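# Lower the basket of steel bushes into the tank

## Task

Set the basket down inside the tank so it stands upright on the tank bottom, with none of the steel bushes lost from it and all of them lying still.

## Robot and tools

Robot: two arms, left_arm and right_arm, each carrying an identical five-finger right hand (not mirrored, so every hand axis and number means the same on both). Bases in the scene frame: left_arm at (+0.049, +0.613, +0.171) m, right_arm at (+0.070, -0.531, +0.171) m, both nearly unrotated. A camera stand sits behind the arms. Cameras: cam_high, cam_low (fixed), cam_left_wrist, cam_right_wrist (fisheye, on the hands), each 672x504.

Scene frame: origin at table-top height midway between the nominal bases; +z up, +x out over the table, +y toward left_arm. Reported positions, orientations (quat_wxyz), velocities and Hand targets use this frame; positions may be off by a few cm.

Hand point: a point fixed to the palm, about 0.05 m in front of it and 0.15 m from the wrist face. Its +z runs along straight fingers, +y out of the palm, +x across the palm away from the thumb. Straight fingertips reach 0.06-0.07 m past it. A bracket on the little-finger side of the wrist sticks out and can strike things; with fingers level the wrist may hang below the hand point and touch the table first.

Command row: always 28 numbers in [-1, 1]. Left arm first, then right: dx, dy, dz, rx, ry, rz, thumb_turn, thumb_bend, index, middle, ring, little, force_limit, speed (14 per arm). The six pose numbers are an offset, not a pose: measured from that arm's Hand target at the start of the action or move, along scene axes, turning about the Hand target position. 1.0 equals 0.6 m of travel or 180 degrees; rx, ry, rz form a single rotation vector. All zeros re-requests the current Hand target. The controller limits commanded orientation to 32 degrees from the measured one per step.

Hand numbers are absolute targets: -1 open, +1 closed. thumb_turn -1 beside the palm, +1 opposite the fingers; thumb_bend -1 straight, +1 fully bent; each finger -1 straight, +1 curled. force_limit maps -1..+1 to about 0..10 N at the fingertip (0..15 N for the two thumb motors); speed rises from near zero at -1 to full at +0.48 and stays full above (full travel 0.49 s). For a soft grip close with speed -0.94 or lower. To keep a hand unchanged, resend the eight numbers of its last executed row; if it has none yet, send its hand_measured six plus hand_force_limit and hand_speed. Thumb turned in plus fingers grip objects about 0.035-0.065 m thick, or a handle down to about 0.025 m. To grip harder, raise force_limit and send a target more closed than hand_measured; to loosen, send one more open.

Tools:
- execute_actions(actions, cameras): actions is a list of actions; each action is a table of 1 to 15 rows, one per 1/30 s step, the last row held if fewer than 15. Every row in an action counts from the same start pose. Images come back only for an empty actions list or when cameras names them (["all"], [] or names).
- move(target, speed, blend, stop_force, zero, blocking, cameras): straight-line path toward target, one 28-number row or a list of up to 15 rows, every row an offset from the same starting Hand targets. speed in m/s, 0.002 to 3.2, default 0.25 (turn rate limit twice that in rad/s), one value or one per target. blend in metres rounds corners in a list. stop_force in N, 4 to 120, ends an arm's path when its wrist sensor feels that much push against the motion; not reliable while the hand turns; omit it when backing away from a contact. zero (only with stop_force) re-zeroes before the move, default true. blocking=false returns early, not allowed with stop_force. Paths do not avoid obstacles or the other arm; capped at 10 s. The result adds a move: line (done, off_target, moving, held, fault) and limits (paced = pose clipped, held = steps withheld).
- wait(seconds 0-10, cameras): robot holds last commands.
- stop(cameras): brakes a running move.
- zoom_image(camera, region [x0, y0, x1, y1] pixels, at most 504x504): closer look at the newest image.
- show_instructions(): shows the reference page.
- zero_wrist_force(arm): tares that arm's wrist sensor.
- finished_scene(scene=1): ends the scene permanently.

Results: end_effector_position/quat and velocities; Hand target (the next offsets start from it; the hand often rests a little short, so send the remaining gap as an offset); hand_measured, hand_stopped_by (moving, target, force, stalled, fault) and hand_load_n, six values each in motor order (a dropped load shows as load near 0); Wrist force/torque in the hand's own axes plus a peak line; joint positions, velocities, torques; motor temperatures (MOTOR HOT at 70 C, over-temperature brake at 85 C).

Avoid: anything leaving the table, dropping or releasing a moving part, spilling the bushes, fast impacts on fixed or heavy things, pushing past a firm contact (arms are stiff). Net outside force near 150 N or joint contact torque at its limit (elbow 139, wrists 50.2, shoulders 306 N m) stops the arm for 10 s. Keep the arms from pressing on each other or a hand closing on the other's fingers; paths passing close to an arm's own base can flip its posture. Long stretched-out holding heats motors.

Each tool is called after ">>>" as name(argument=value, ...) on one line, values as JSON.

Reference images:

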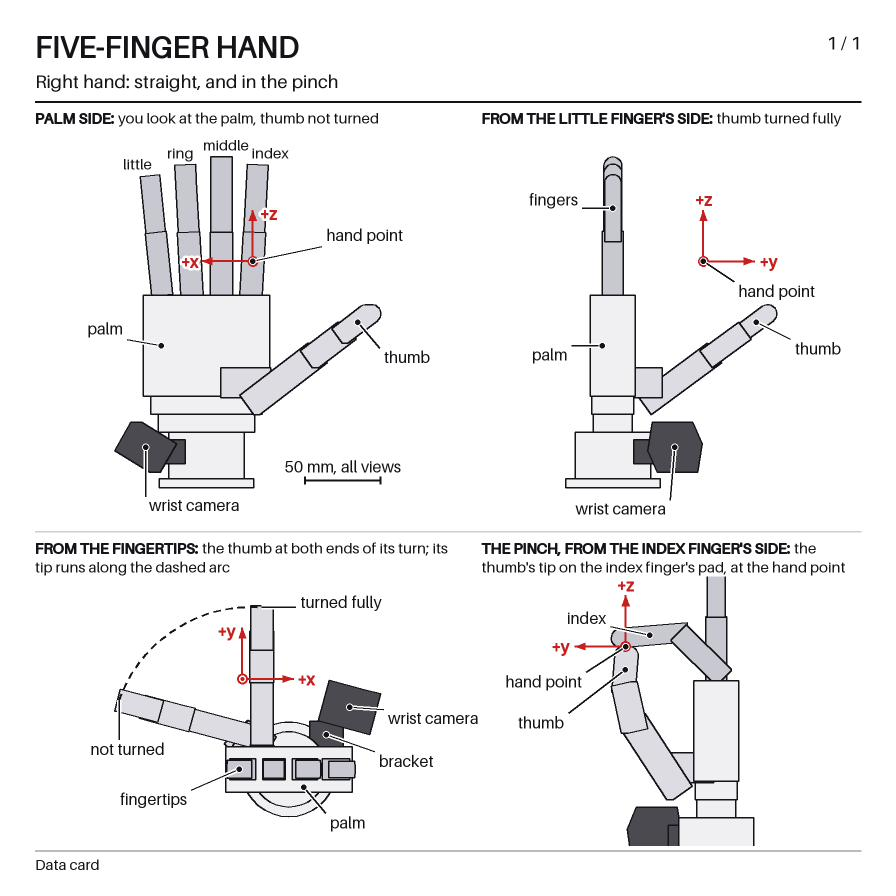

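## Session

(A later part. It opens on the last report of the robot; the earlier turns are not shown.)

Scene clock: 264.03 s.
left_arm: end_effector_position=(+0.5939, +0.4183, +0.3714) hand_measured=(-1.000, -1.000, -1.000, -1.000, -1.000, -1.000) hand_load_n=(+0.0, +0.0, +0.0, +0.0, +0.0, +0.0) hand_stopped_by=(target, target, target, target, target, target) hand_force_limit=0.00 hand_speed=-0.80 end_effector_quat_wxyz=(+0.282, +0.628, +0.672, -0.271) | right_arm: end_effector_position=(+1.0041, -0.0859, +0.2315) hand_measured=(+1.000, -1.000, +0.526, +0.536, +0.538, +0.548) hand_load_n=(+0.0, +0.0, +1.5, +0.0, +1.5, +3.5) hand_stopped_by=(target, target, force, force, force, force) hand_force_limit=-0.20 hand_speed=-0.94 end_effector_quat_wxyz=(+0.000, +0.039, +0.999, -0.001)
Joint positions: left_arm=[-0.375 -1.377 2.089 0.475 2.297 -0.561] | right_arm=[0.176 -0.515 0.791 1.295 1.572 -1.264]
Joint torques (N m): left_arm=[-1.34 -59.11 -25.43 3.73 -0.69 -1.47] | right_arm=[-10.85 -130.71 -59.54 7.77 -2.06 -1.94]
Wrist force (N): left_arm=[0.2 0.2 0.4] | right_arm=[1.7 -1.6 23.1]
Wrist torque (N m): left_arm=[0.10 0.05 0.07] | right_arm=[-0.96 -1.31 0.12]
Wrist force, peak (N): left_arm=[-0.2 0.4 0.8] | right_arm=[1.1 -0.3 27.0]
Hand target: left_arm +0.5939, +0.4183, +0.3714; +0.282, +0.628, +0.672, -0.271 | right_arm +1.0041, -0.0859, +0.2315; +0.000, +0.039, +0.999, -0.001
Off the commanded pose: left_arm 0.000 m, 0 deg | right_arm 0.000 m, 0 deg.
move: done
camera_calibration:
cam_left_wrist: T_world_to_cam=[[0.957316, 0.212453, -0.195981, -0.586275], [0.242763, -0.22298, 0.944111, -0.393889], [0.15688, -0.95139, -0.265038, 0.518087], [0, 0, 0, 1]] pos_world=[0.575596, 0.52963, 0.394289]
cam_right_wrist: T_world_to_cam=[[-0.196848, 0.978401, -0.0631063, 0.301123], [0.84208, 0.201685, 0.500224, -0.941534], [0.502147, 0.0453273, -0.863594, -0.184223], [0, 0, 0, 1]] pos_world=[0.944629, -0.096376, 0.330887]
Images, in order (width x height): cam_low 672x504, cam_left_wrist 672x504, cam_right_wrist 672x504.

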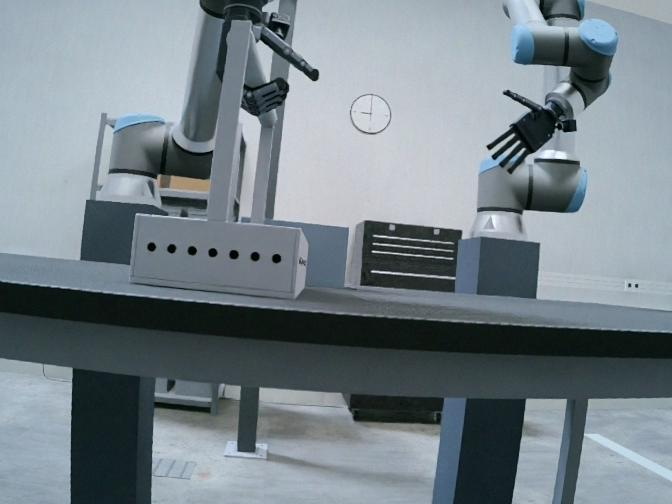

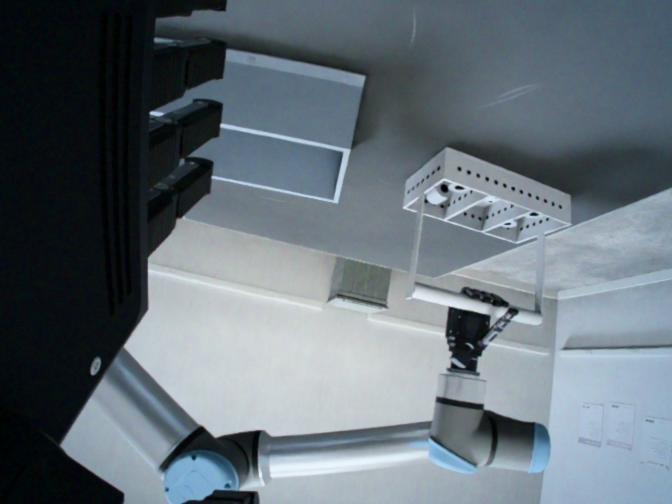

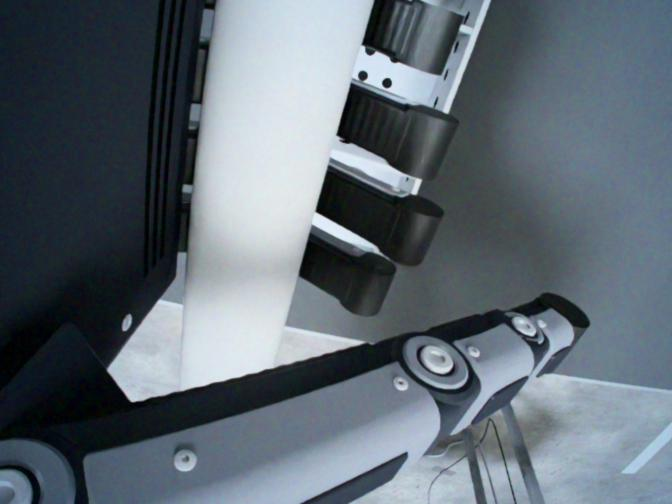

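>>> move(target=[0,0,0,0,0,0,-1,-1,-1,-1,-1,-1,0,-0.8, 0,0,0.033,0,0,0,1,-1,0.8,0.8,0.8,0.8,-0.2,-0.94], speed=0.02, cameras=["cam_low","cam_left_wrist","cam_right_wrist"])

Scene clock: 273.13 s.
left_arm: end_effector_position=(+0.5939, +0.4183, +0.3714) hand_measured=(-1.000, -1.000, -1.000, -1.000, -1.000, -1.000) hand_load_n=(-0.5, +0.0, +0.0, +0.0, +0.0, +0.0) hand_stopped_by=(target, target, target, target, target, target) hand_force_limit=0.00 hand_speed=-0.80 end_effector_quat_wxyz=(+0.282, +0.628, +0.672, -0.271) | right_arm: end_effector_position=(+1.0042, -0.0859, +0.2516) hand_measured=(+1.000, -1.000, +0.526, +0.534, +0.538, +0.548) hand_load_n=(+0.0, +0.0, +3.5, +1.0, +1.5, +2.5) hand_stopped_by=(target, target, force, force, force, force) hand_force_limit=-0.20 hand_speed=-0.94 end_effector_quat_wxyz=(+0.000, +0.039, +0.999, -0.001)
Joint positions: left_arm=[-0.375 -1.377 2.089 0.475 2.297 -0.561] | right_arm=[0.176 -0.528 0.778 1.32 1.572 -1.264]
Joint torques (N m): left_arm=[-1.14 -58.67 -23.68 3.54 -0.51 -1.24] | right_arm=[-8.19 -115.96 -55.25 5.21 -2.36 -1.9]
Wrist force (N): left_arm=[0.2 0.1 0.5] | right_arm=[1.9 -0.8 26.5]
Wrist torque (N m): left_arm=[0.07 0.06 0.05] | right_arm=[-0.97 -0.87 0.14]
Wrist force, peak (N): left_arm=[0.1 0.3 0.7] | right_arm=[1.3 -0.6 27.4]
Hand target: left_arm +0.5939, +0.4183, +0.3714; +0.282, +0.628, +0.672, -0.271 | right_arm +1.0041, -0.0859, +0.2513; +0.000, +0.039, +0.999, -0.001
Off the commanded pose: left_arm 0.000 m, 0 deg | right_arm 0.000 m, 0 deg.
move: done
camera_calibration:
cam_left_wrist: T_world_to_cam=[[0.957316, 0.212453, -0.195981, -0.586275], [0.242763, -0.22298, 0.944111, -0.393889], [0.15688, -0.95139, -0.265038, 0.518087], [0, 0, 0, 1]] pos_world=[0.575596, 0.52963, 0.394289]
cam_right_wrist: T_world_to_cam=[[-0.196833, 0.978403, -0.0631202, 0.302377], [0.842039, 0.201675, 0.500297, -0.951526], [0.502222, 0.0453253, -0.86355, -0.167038], [0, 0, 0, 1]] pos_world=[0.944629, -0.0963759, 0.350886]
Images, in order (width x height): cam_low 672x504, cam_left_wrist 672x504, cam_right_wrist 672x504.

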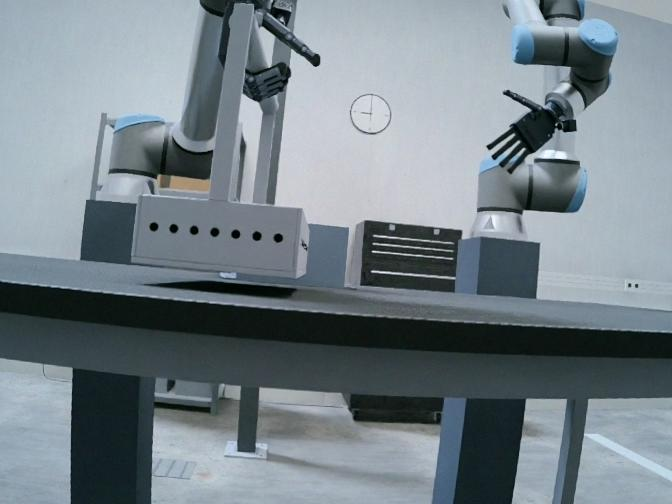

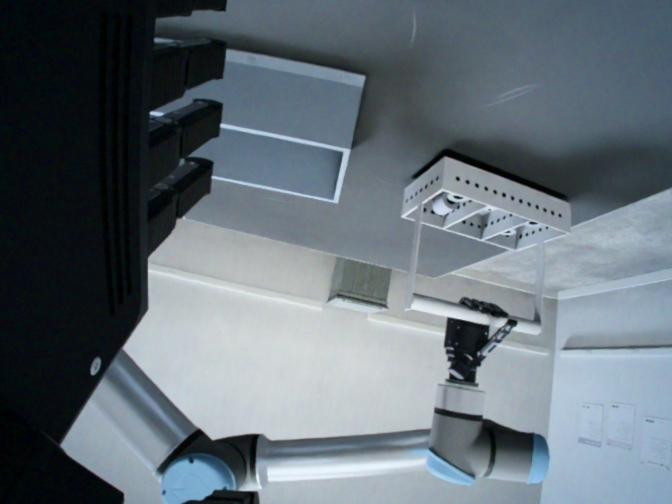

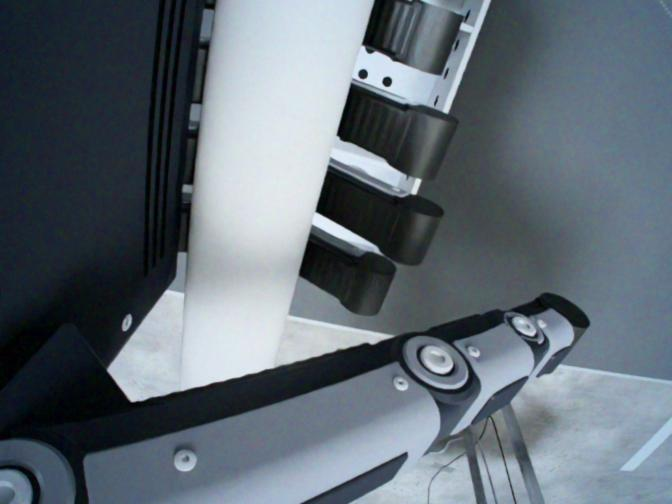

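>>> move(target=[[0,0,0,0,0,0,-1,-1,-1,-1,-1,-1,0,-0.8, 0,0,0.25,0,0,0,1,-1,0.8,0.8,0.8,0.8,-0.2,-0.94],[0,0,0,0,0,0,-1,-1,-1,-1,-1,-1,0,-0.8, -0.8058,0.1012,0.27,0,0,0.065,1,-1,0.8,0.8,0.8,0.8,-0.2,-0.94]], speed=[0.08,0.12], blend=[0.03,0], cameras=["all"])

Scene clock: 295.53 s.
left_arm: end_effector_position=(+0.5939, +0.4183, +0.3714) hand_measured=(-1.000, -1.000, -1.000, -1.000, -1.000, -1.000) hand_load_n=(+0.0, +0.0, +0.0, +0.0, +0.0, +0.0) hand_stopped_by=(target, target, target, target, target, target) hand_force_limit=0.00 hand_speed=-0.80 end_effector_quat_wxyz=(+0.282, +0.628, +0.672, -0.271) | right_arm: end_effector_position=(+0.5207, -0.0251, +0.4133) hand_measured=(+1.000, -1.000, +0.526, +0.536, +0.538, +0.548) hand_load_n=(+0.0, +0.0, +1.5, +0.0, +2.5, +4.0) hand_stopped_by=(target, target, force, force, force, force) hand_force_limit=-0.20 hand_speed=-0.94 end_effector_quat_wxyz=(+0.000, -0.063, +0.998, -0.001)
Joint positions: left_arm=[-0.375 -1.377 2.089 0.475 2.297 -0.561] | right_arm=[0.464 -1.243 1.699 1.115 1.572 -1.18]
Joint torques (N m): left_arm=[-0.8 -58.27 -19.37 3.59 -0.42 -1.25] | right_arm=[-12.86 -61.14 -59.63 9.27 -2.76 -3.17]
Wrist force (N): left_arm=[0.0 0.1 0.4] | right_arm=[0.3 -1.0 26.9]
Wrist torque (N m): left_arm=[0.07 0.08 0.05] | right_arm=[-1.03 -1.30 0.08]
Wrist force, peak (N): left_arm=[-0.3 0.3 0.8] | right_arm=[1.5 -0.8 31.5]
Hand target: left_arm +0.5939, +0.4183, +0.3714; +0.282, +0.628, +0.672, -0.271 | right_arm +0.5207, -0.0251, +0.4133; +0.000, -0.063, +0.998, -0.001
Off the commanded pose: left_arm 0.000 m, 0 deg | right_arm 0.000 m, 0 deg.
move: done
camera_calibration:
cam_left_wrist: T_world_to_cam=[[0.957316, 0.212453, -0.195981, -0.586275], [0.242763, -0.22298, 0.944111, -0.393889], [0.15688, -0.95139, -0.265038, 0.518087], [0, 0, 0, 1]] pos_world=[0.575596, 0.52963, 0.394289]
cam_right_wrist: T_world_to_cam=[[-0.390998, 0.918228, -0.0630675, 0.257579], [0.783638, 0.36806, 0.500443, -0.60307], [0.482733, 0.14625, -0.863469, 0.225299], [0, 0, 0, 1]] pos_world=[0.464542, -0.0475008, 0.512586]

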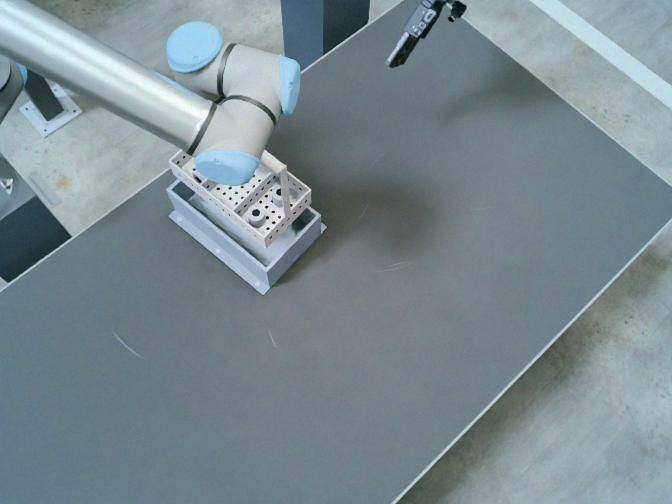

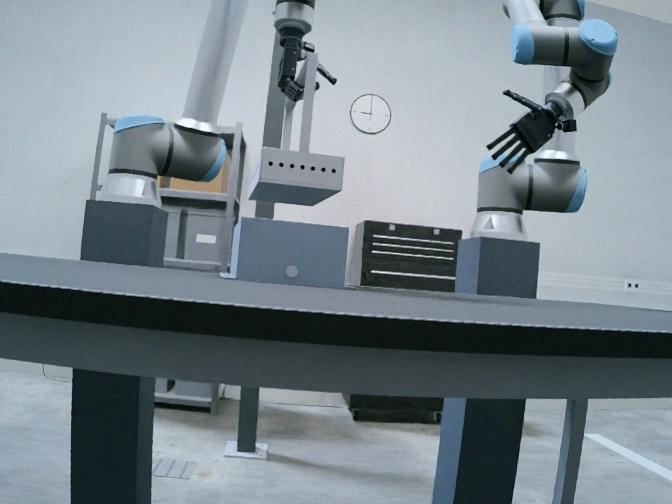

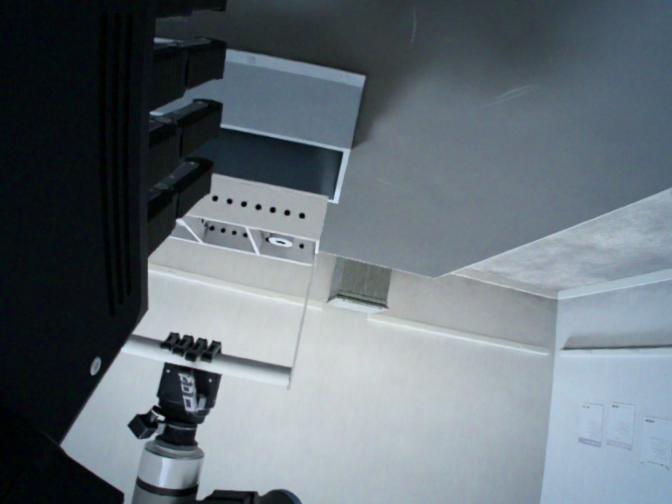

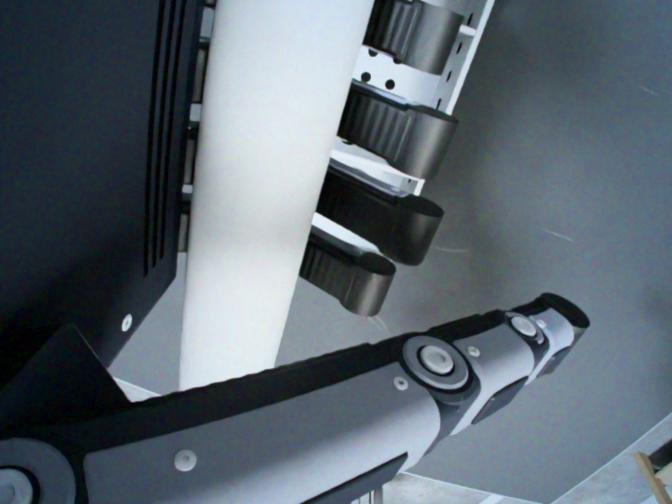

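>>> zoom_image(camera="cam_high", region=[150, 130, 340, 300])

>>> zoom_image(camera="cam_low", region=[210, 30, 380, 300])

>>> zoom_image(camera="cam_left_wrist", region=[110, 30, 400, 420])

Scaled by 2.653 from the camera's 672x504 image, which has a finer 960x720 frame.

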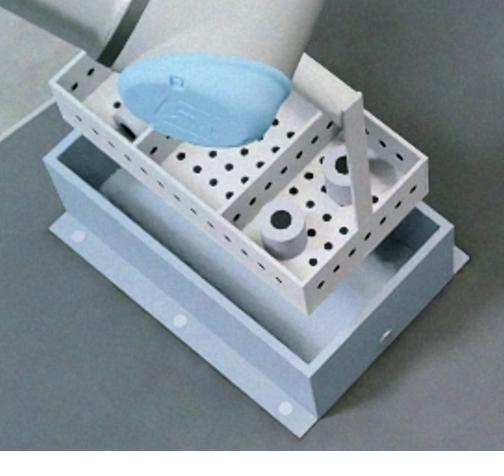

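Scaled by 1.867 from the camera's 672x504 image, which has a finer 960x720 frame.

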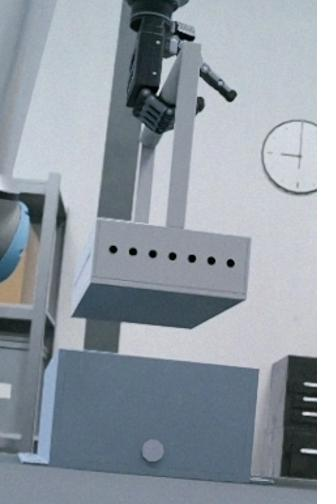

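Scaled by 1.292 from the camera's 672x504 image, which has a finer 960x720 frame.

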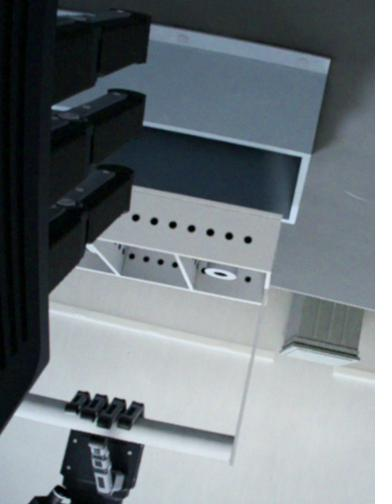

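>>> move(target=[0,0,0,0,0,0,-1,-1,-1,-1,-1,-1,0,-0.8, 0.0067,-0.01,-0.09,0,0,0,1,-1,0.8,0.8,0.8,0.8,-0.2,-0.94], speed=0.05, cameras=["all"])

>>> zoom_image(camera="cam_high", region=[150, 130, 340, 300])

>>> zoom_image(camera="cam_low", region=[220, 130, 360, 290])

>>> zoom_image(camera="cam_left_wrist", region=[200, 120, 380, 270])

Scene clock: 351.77 s.
left_arm: end_effector_position=(+0.5939, +0.4183, +0.3714) hand_measured=(-1.000, -1.000, -1.000, -1.000, -1.000, -1.000) hand_load_n=(+0.0, +0.0, +0.0, +0.0, +0.0, +0.0) hand_stopped_by=(target, target, target, target, target, target) hand_force_limit=0.00 hand_speed=-0.80 end_effector_quat_wxyz=(+0.282, +0.628, +0.672, -0.271) | right_arm: end_effector_position=(+0.5246, -0.0313, +0.3591) hand_measured=(+1.000, -1.000, +0.526, +0.534, +0.538, +0.548) hand_load_n=(+0.0, +0.0, +3.0, +1.5, +2.0, +2.5) hand_stopped_by=(target, target, force, force, force, force) hand_force_limit=-0.20 hand_speed=-0.94 end_effector_quat_wxyz=(+0.000, -0.063, +0.998, -0.001) end_effector_velocity=(-0.001, +0.000, +0.002) end_effector_angular_velocity=(+0.001, +0.003, +0.000)
Joint positions: left_arm=[-0.375 -1.377 2.089 0.475 2.297 -0.561] | right_arm=[0.451 -1.202 1.75 1.024 1.572 -1.193]
Joint velocities: left_arm=[within noise] | right_arm=[0 -0.002 -0.001 0.006 -0.002 0]
Joint torques (N m): left_arm=[-0.87 -58.13 -19.03 3.81 -0.36 -1.55] | right_arm=[3.11 -82.94 -57.4 8.89 0.85 -0.84]
Wrist force (N): left_arm=[0.0 0.3 0.5] | right_arm=[1.1 -1.5 26.6]
Wrist torque (N m): left_arm=[0.11 0.07 0.06] | right_arm=[-0.99 -1.04 0.17]
Wrist force, peak (N): left_arm=[-0.1 0.6 0.7] | right_arm=[1.1 -1.7 28.9]
Hand target: left_arm +0.5939, +0.4183, +0.3714; +0.282, +0.628, +0.672, -0.271 | right_arm +0.5247, -0.0311, +0.3593; +0.000, -0.063, +0.998, -0.001
Off the commanded pose: left_arm 0.000 m, 0 deg | right_arm 0.000 m, 0 deg.
move: done
camera_calibration:
cam_left_wrist: T_world_to_cam=[[0.957316, 0.212453, -0.195981, -0.586275], [0.242763, -0.22298, 0.944111, -0.393889], [0.15688, -0.95139, -0.265038, 0.518087], [0, 0, 0, 1]] pos_world=[0.575596, 0.52963, 0.394289]
cam_right_wrist: T_world_to_cam=[[-0.391169, 0.918154, -0.0630837, 0.261377], [0.78379, 0.368281, 0.500043, -0.576683], [0.482349, 0.146157, -0.8637, 0.177877], [0, 0, 0, 1]] pos_world=[0.468442, -0.0536015, 0.458487]

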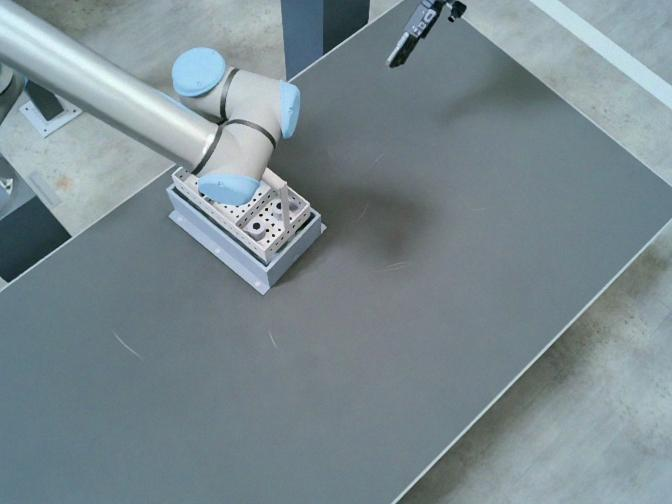

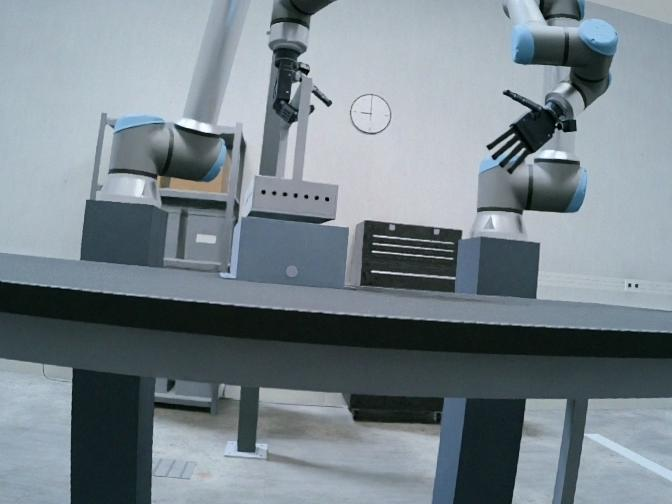

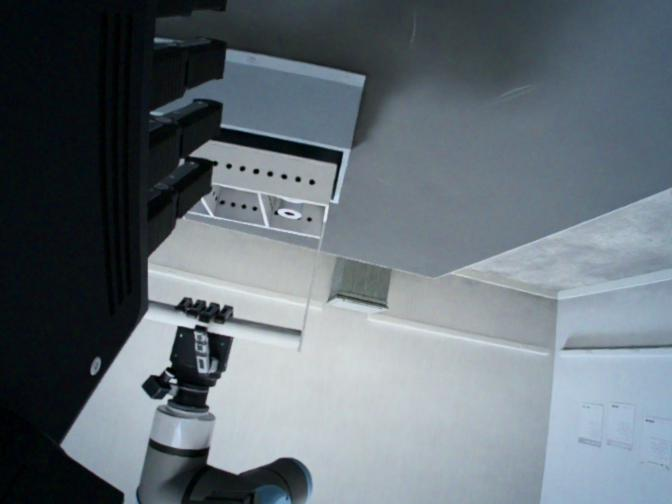

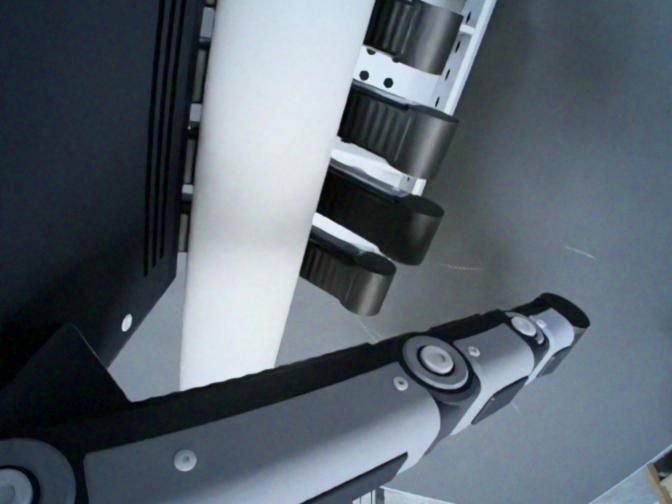

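Scaled by 2.653 from the camera's 672x504 image, which has a finer 960x720 frame.

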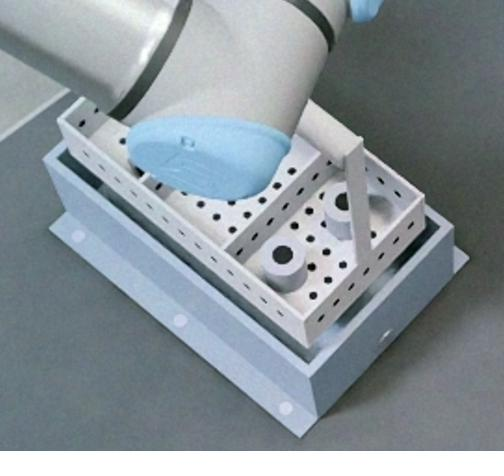

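Scaled by 3.150 from the camera's 672x504 image, which has a finer 960x720 frame.

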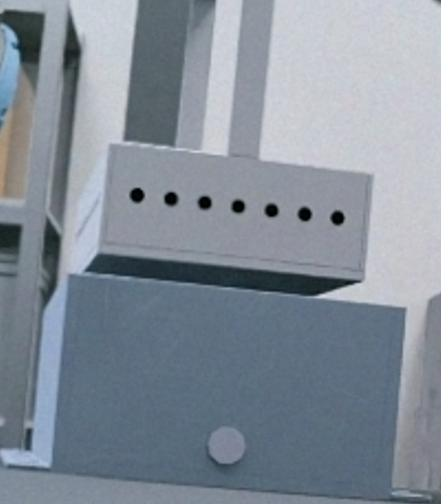

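Scaled by 2.800 from the camera's 672x504 image, which has a finer 960x720 frame.

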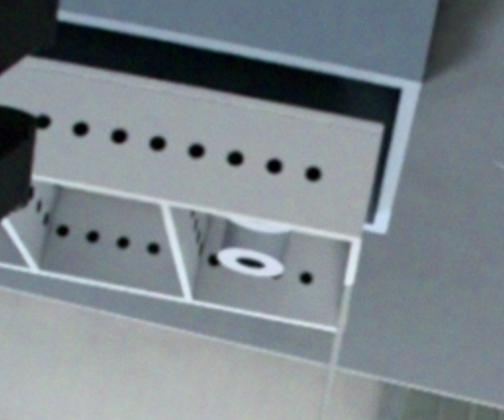

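>>> zoom_image(camera="cam_left_wrist", region=[300, 130, 370, 220])

>>> zoom_image(camera="cam_high", region=[240, 190, 330, 280])

>>> zoom_image(camera="cam_high", region=[155, 145, 235, 225])

Scaled by 5.600 from the camera's 672x504 image, which has a finer 960x720 frame.

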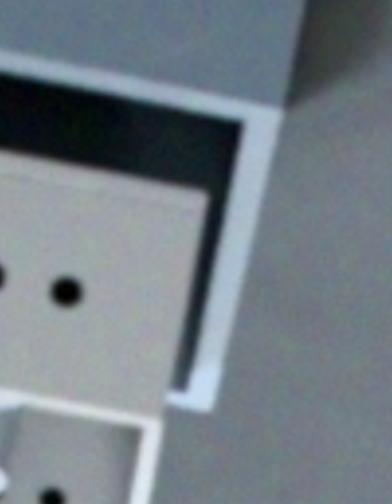

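Scaled by 5.600 from the camera's 672x504 image, which has a finer 960x720 frame.

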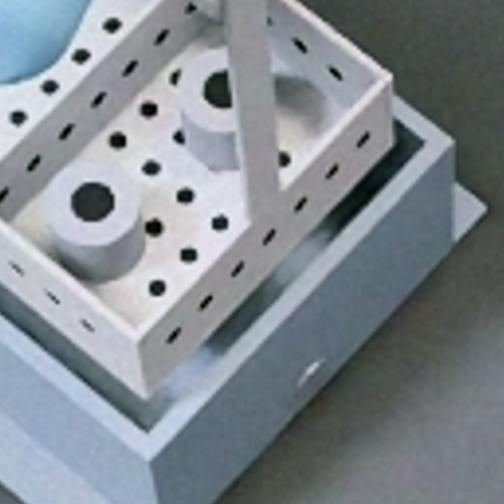

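Scaled by 6.300 from the camera's 672x504 image, which has a finer 960x720 frame.

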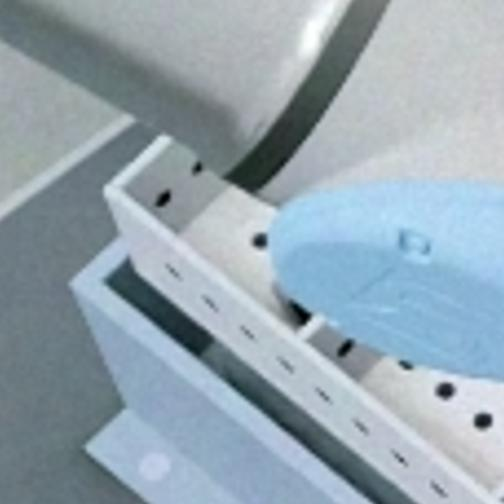

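>>> move(target=[[0,0,0,0,0,0,-1,-1,-1,-1,-1,-1,0,-0.8, 0.004,0.0015,0,0,0,0,1,-1,0.8,0.8,0.8,0.8,-0.2,-0.94],[0,0,0,0,0,0,-1,-1,-1,-1,-1,-1,0,-0.8, 0.004,0.0015,-0.05,0,0,0,1,-1,0.8,0.8,0.8,0.8,-0.2,-0.94]], speed=0.02, stop_force=8, cameras=["all"])

>>> zoom_image(camera="cam_high", region=[240, 190, 330, 280])

>>> zoom_image(camera="cam_high", region=[155, 145, 235, 225])

>>> zoom_image(camera="cam_left_wrist", region=[210, 130, 370, 270])

>>> zoom_image(camera="cam_low", region=[220, 130, 360, 290])

Scene clock: 441.97 s.
left_arm: end_effector_position=(+0.5939, +0.4183, +0.3714) hand_measured=(-1.000, -1.000, -1.000, -1.000, -1.000, -1.000) hand_load_n=(+0.0, +0.0, +0.0, +0.0, +0.0, +0.0) hand_stopped_by=(target, target, target, target, target, target) hand_force_limit=0.00 hand_speed=-0.80 end_effector_quat_wxyz=(+0.282, +0.628, +0.672, -0.271) | right_arm: end_effector_position=(+0.5271, -0.0302, +0.3293) hand_measured=(+1.000, -1.000, +0.526, +0.534, +0.538, +0.548) hand_load_n=(+0.0, +0.0, +3.5, +1.0, +2.0, +2.5) hand_stopped_by=(target, target, force, force, force, force) hand_force_limit=-0.20 hand_speed=-0.94 end_effector_quat_wxyz=(+0.000, -0.063, +0.998, -0.001)
Joint positions: left_arm=[-0.375 -1.377 2.089 0.475 2.297 -0.561] | right_arm=[0.451 -1.172 1.767 0.976 1.572 -1.194]
Joint torques (N m): left_arm=[-1.64 -60.1 -18.58 3.51 -0.29 -1.43] | right_arm=[-12.51 -82.16 -56.03 9.35 -3.13 -2.9]
Wrist force (N): left_arm=[0.2 0.1 0.3] | right_arm=[1.3 -1.7 26.4]
Wrist torque (N m): left_arm=[0.08 0.06 0.05] | right_arm=[-1.04 -0.97 0.23]
Wrist force, peak (N): left_arm=[0.0 0.4 0.8] | right_arm=[1.1 -2.0 27.3]
Hand target: left_arm +0.5939, +0.4183, +0.3714; +0.282, +0.628, +0.672, -0.271 | right_arm +0.5271, -0.0302, +0.3293; +0.000, -0.063, +0.998, -0.001
Off the commanded pose: left_arm 0.000 m, 0 deg | right_arm 0.000 m, 0 deg.
move: done
camera_calibration:
cam_left_wrist: T_world_to_cam=[[0.957316, 0.212453, -0.195981, -0.586275], [0.242763, -0.22298, 0.944111, -0.393889], [0.15688, -0.95139, -0.265038, 0.518087], [0, 0, 0, 1]] pos_world=[0.575596, 0.52963, 0.394289]
cam_right_wrist: T_world_to_cam=[[-0.391121, 0.918178, -0.0630452, 0.259519], [0.783698, 0.368185, 0.500257, -0.564163], [0.482537, 0.146253, -0.863578, 0.15065], [0, 0, 0, 1]] pos_world=[0.470942, -0.0526012, 0.428686]

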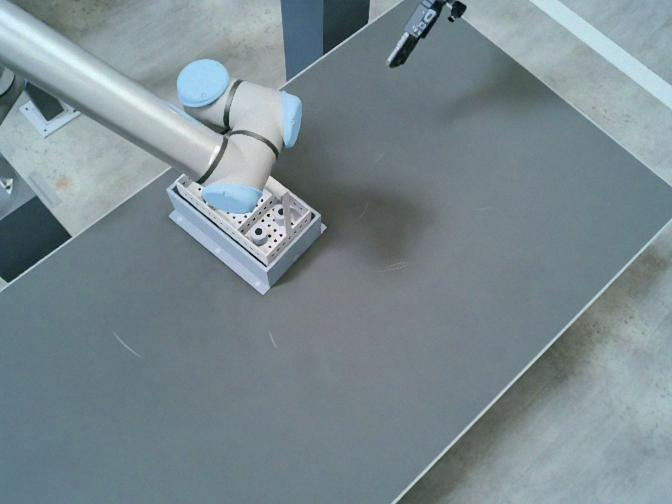

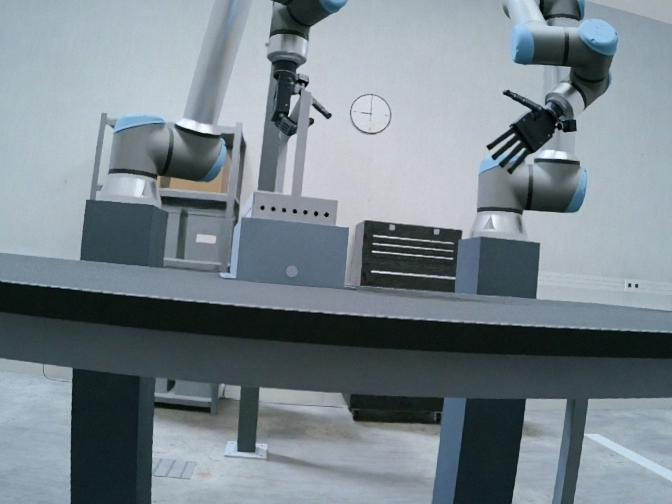

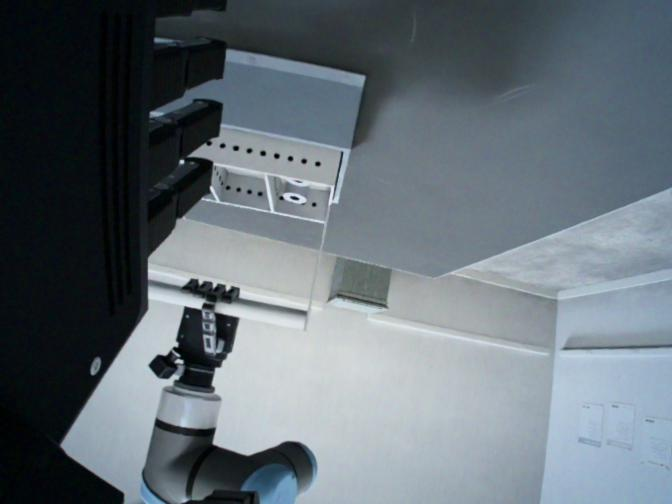

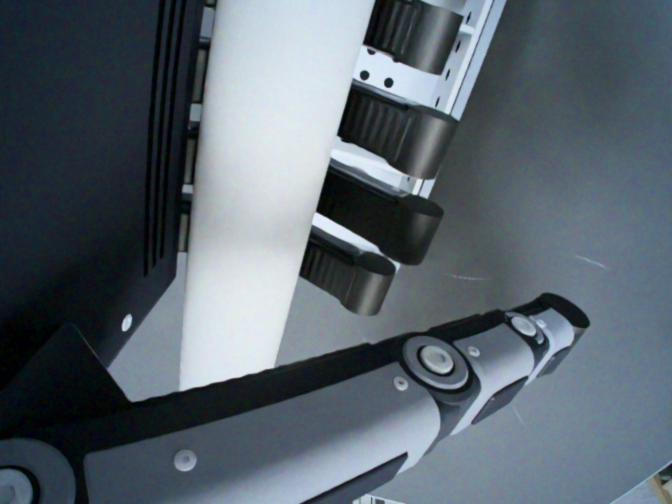

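Scaled by 5.600 from the camera's 672x504 image, which has a finer 960x720 frame.

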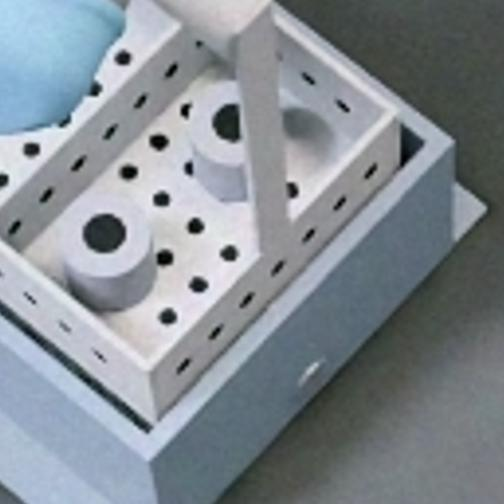

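Scaled by 6.300 from the camera's 672x504 image, which has a finer 960x720 frame.

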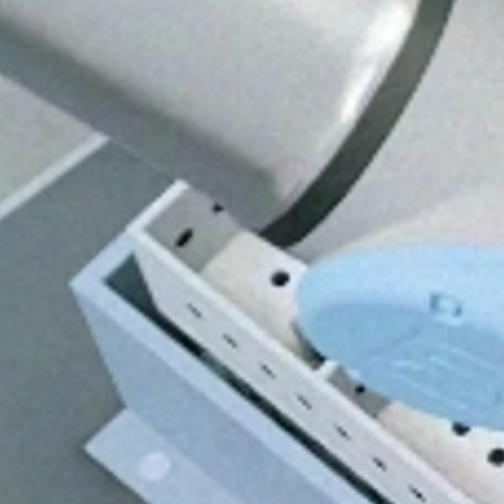

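Scaled by 3.150 from the camera's 672x504 image, which has a finer 960x720 frame.

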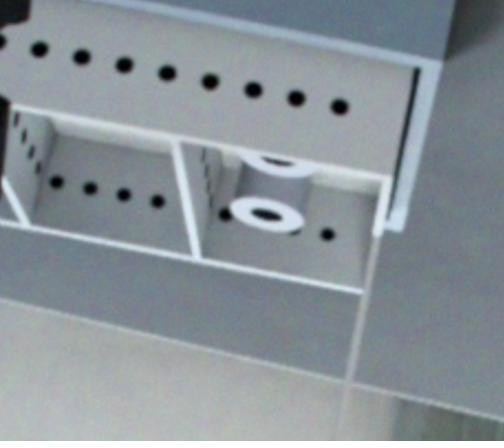

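Scaled by 3.150 from the camera's 672x504 image, which has a finer 960x720 frame.

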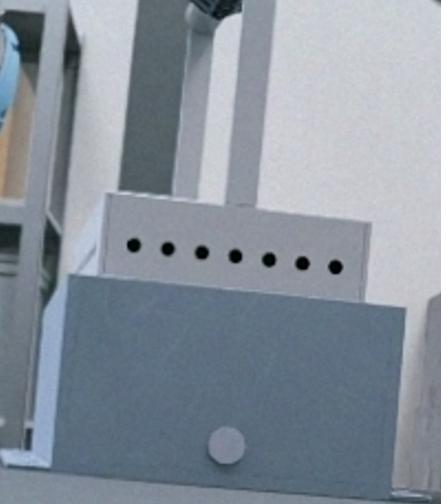

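>>> zoom_image(camera="cam_left_wrist", region=[320, 140, 360, 180])

>>> zoom_image(camera="cam_high", region=[160, 170, 200, 210])

>>> zoom_image(camera="cam_high", region=[290, 190, 330, 230])

>>> zoom_image(camera="cam_high", region=[250, 240, 290, 280])

Scaled by 12.600 from the camera's 672x504 image, which has a finer 960x720 frame.

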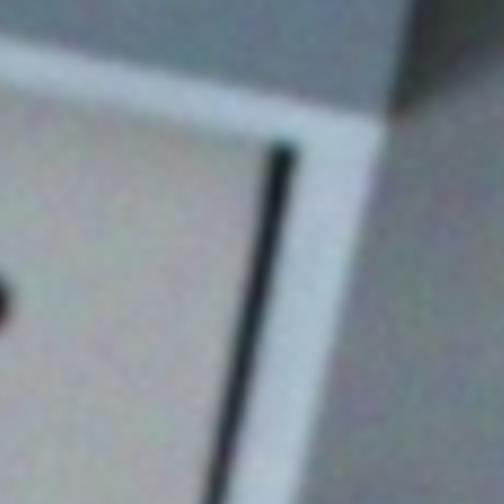

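Scaled by 12.600 from the camera's 672x504 image, which has a finer 960x720 frame.

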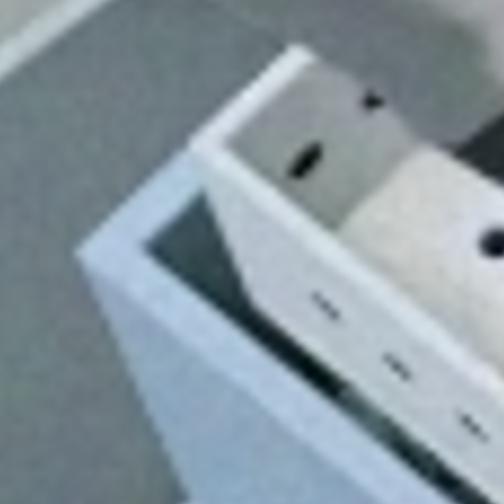

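Scaled by 12.600 from the camera's 672x504 image, which has a finer 960x720 frame.

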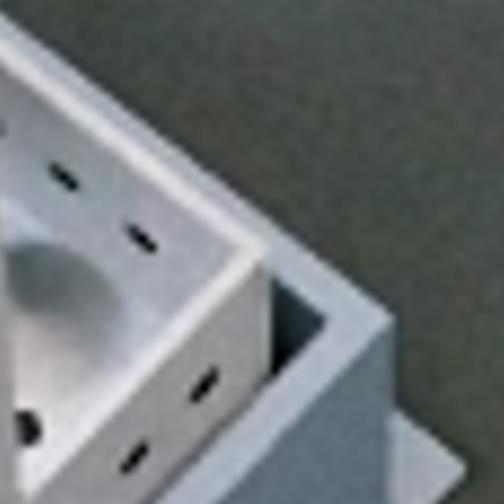

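Scaled by 12.600 from the camera's 672x504 image, which has a finer 960x720 frame.

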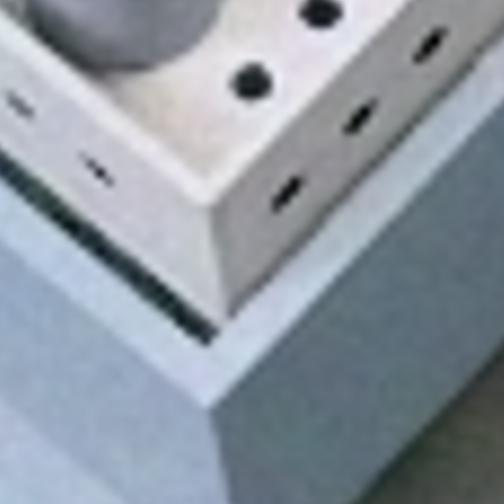

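>>> move(target=[[0,0,0,0,0,0,-1,-1,-1,-1,-1,-1,0,-0.8, -0.0093,0.0006,0,0,0,0,1,-1,0.8,0.8,0.8,0.8,-0.2,-0.94],[0,0,0,0,0,0,-1,-1,-1,-1,-1,-1,0,-0.8, -0.0093,0.0006,-0.1,0,0,0,1,-1,0.8,0.8,0.8,0.8,-0.2,-0.94]], speed=0.025, stop_force=8, cameras=["all"])

>>> zoom_image(camera="cam_high", region=[150, 130, 340, 300])

>>> zoom_image(camera="cam_left_wrist", region=[210, 130, 370, 270])

Scene clock: 487.40 s.
left_arm: end_effector_position=(+0.5939, +0.4183, +0.3714) hand_measured=(-1.000, -1.000, -1.000, -1.000, -1.000, -1.000) hand_load_n=(+0.0, +0.0, +0.0, +0.0, +0.0, +0.0) hand_stopped_by=(target, target, target, target, target, target) hand_force_limit=0.00 hand_speed=-0.80 end_effector_quat_wxyz=(+0.282, +0.628, +0.672, -0.271) | right_arm: end_effector_position=(+0.5215, -0.0299, +0.2693) hand_measured=(+1.000, -1.000, +0.526, +0.534, +0.538, +0.548) hand_load_n=(+0.0, +0.0, +3.5, +1.5, +2.0, +2.5) hand_stopped_by=(target, target, force, force, force, force) hand_force_limit=-0.20 hand_speed=-0.94 end_effector_quat_wxyz=(+0.000, -0.063, +0.998, -0.001)
Joint positions: left_arm=[-0.375 -1.377 2.089 0.475 2.297 -0.561] | right_arm=[0.456 -1.117 1.813 0.875 1.572 -1.188]
Joint torques (N m): left_arm=[-1.57 -58.71 -18.61 3.49 -0.29 -1.36] | right_arm=[-15.08 -83.58 -53.09 9.28 -1.79 -2.31]
Wrist force (N): left_arm=[0.0 0.3 0.4] | right_arm=[1.5 -1.6 27.1]
Wrist torque (N m): left_arm=[0.11 0.09 0.05] | right_arm=[-1.08 -1.02 -0.01]
Wrist force, peak (N): left_arm=[-0.2 0.4 0.7] | right_arm=[1.4 -1.5 28.3]
Hand target: left_arm +0.5939, +0.4183, +0.3714; +0.282, +0.628, +0.672, -0.271 | right_arm +0.5215, -0.0299, +0.2693; +0.000, -0.063, +0.998, -0.001
Off the commanded pose: left_arm 0.000 m, 0 deg | right_arm 0.000 m, 0 deg.
move: done
camera_calibration:
cam_left_wrist: T_world_to_cam=[[0.957316, 0.212453, -0.195981, -0.586275], [0.242763, -0.22298, 0.944111, -0.393889], [0.15688, -0.95139, -0.265038, 0.518087], [0, 0, 0, 1]] pos_world=[0.575596, 0.52963, 0.394289]
cam_right_wrist: T_world_to_cam=[[-0.391121, 0.918178, -0.0630452, 0.253271], [0.783698, 0.368185, 0.500257, -0.529869], [0.482537, 0.146253, -0.863578, 0.101494], [0, 0, 0, 1]] pos_world=[0.465342, -0.0523012, 0.368686]

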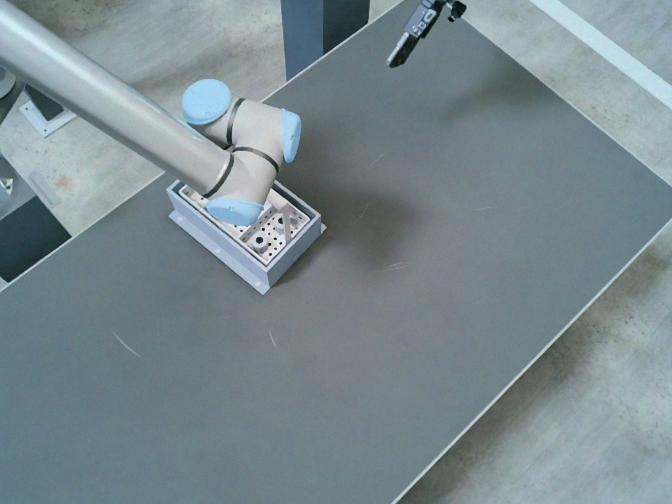

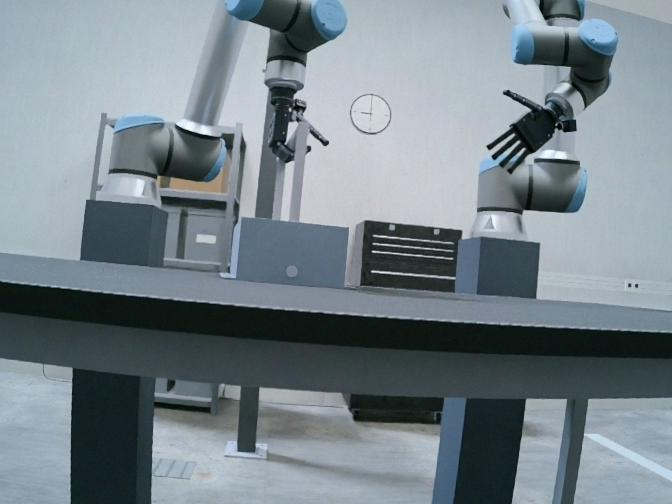

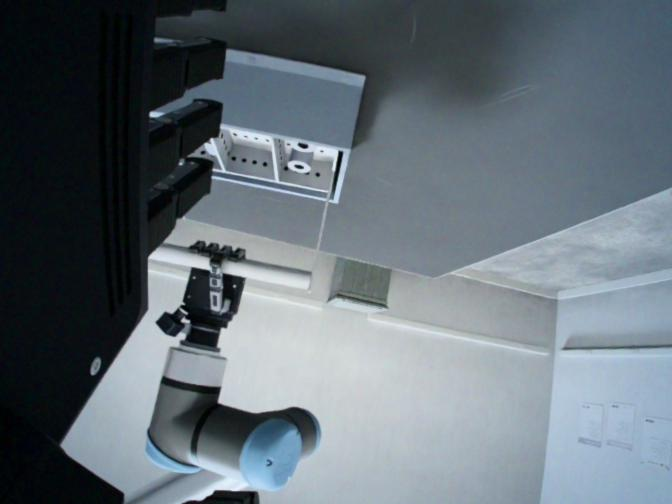

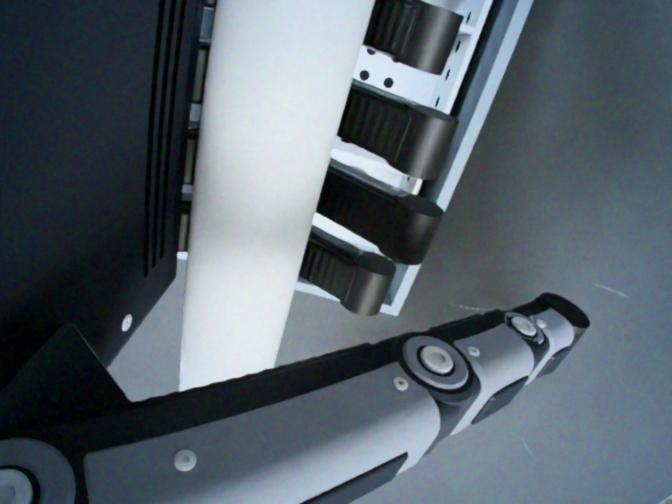

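Scaled by 2.653 from the camera's 672x504 image, which has a finer 960x720 frame.

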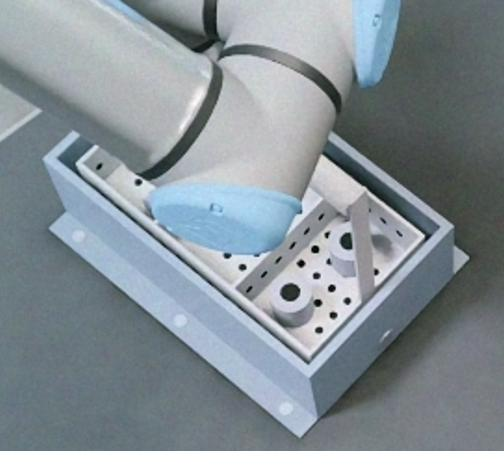

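Scaled by 3.150 from the camera's 672x504 image, which has a finer 960x720 frame.

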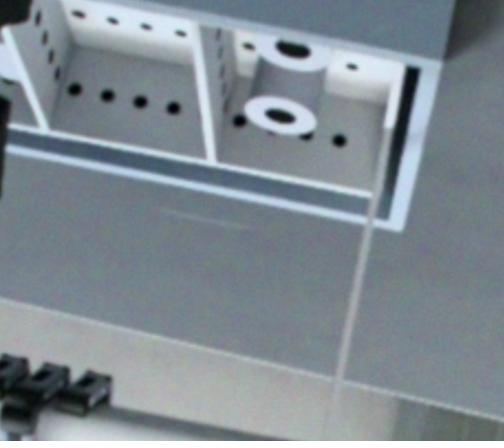

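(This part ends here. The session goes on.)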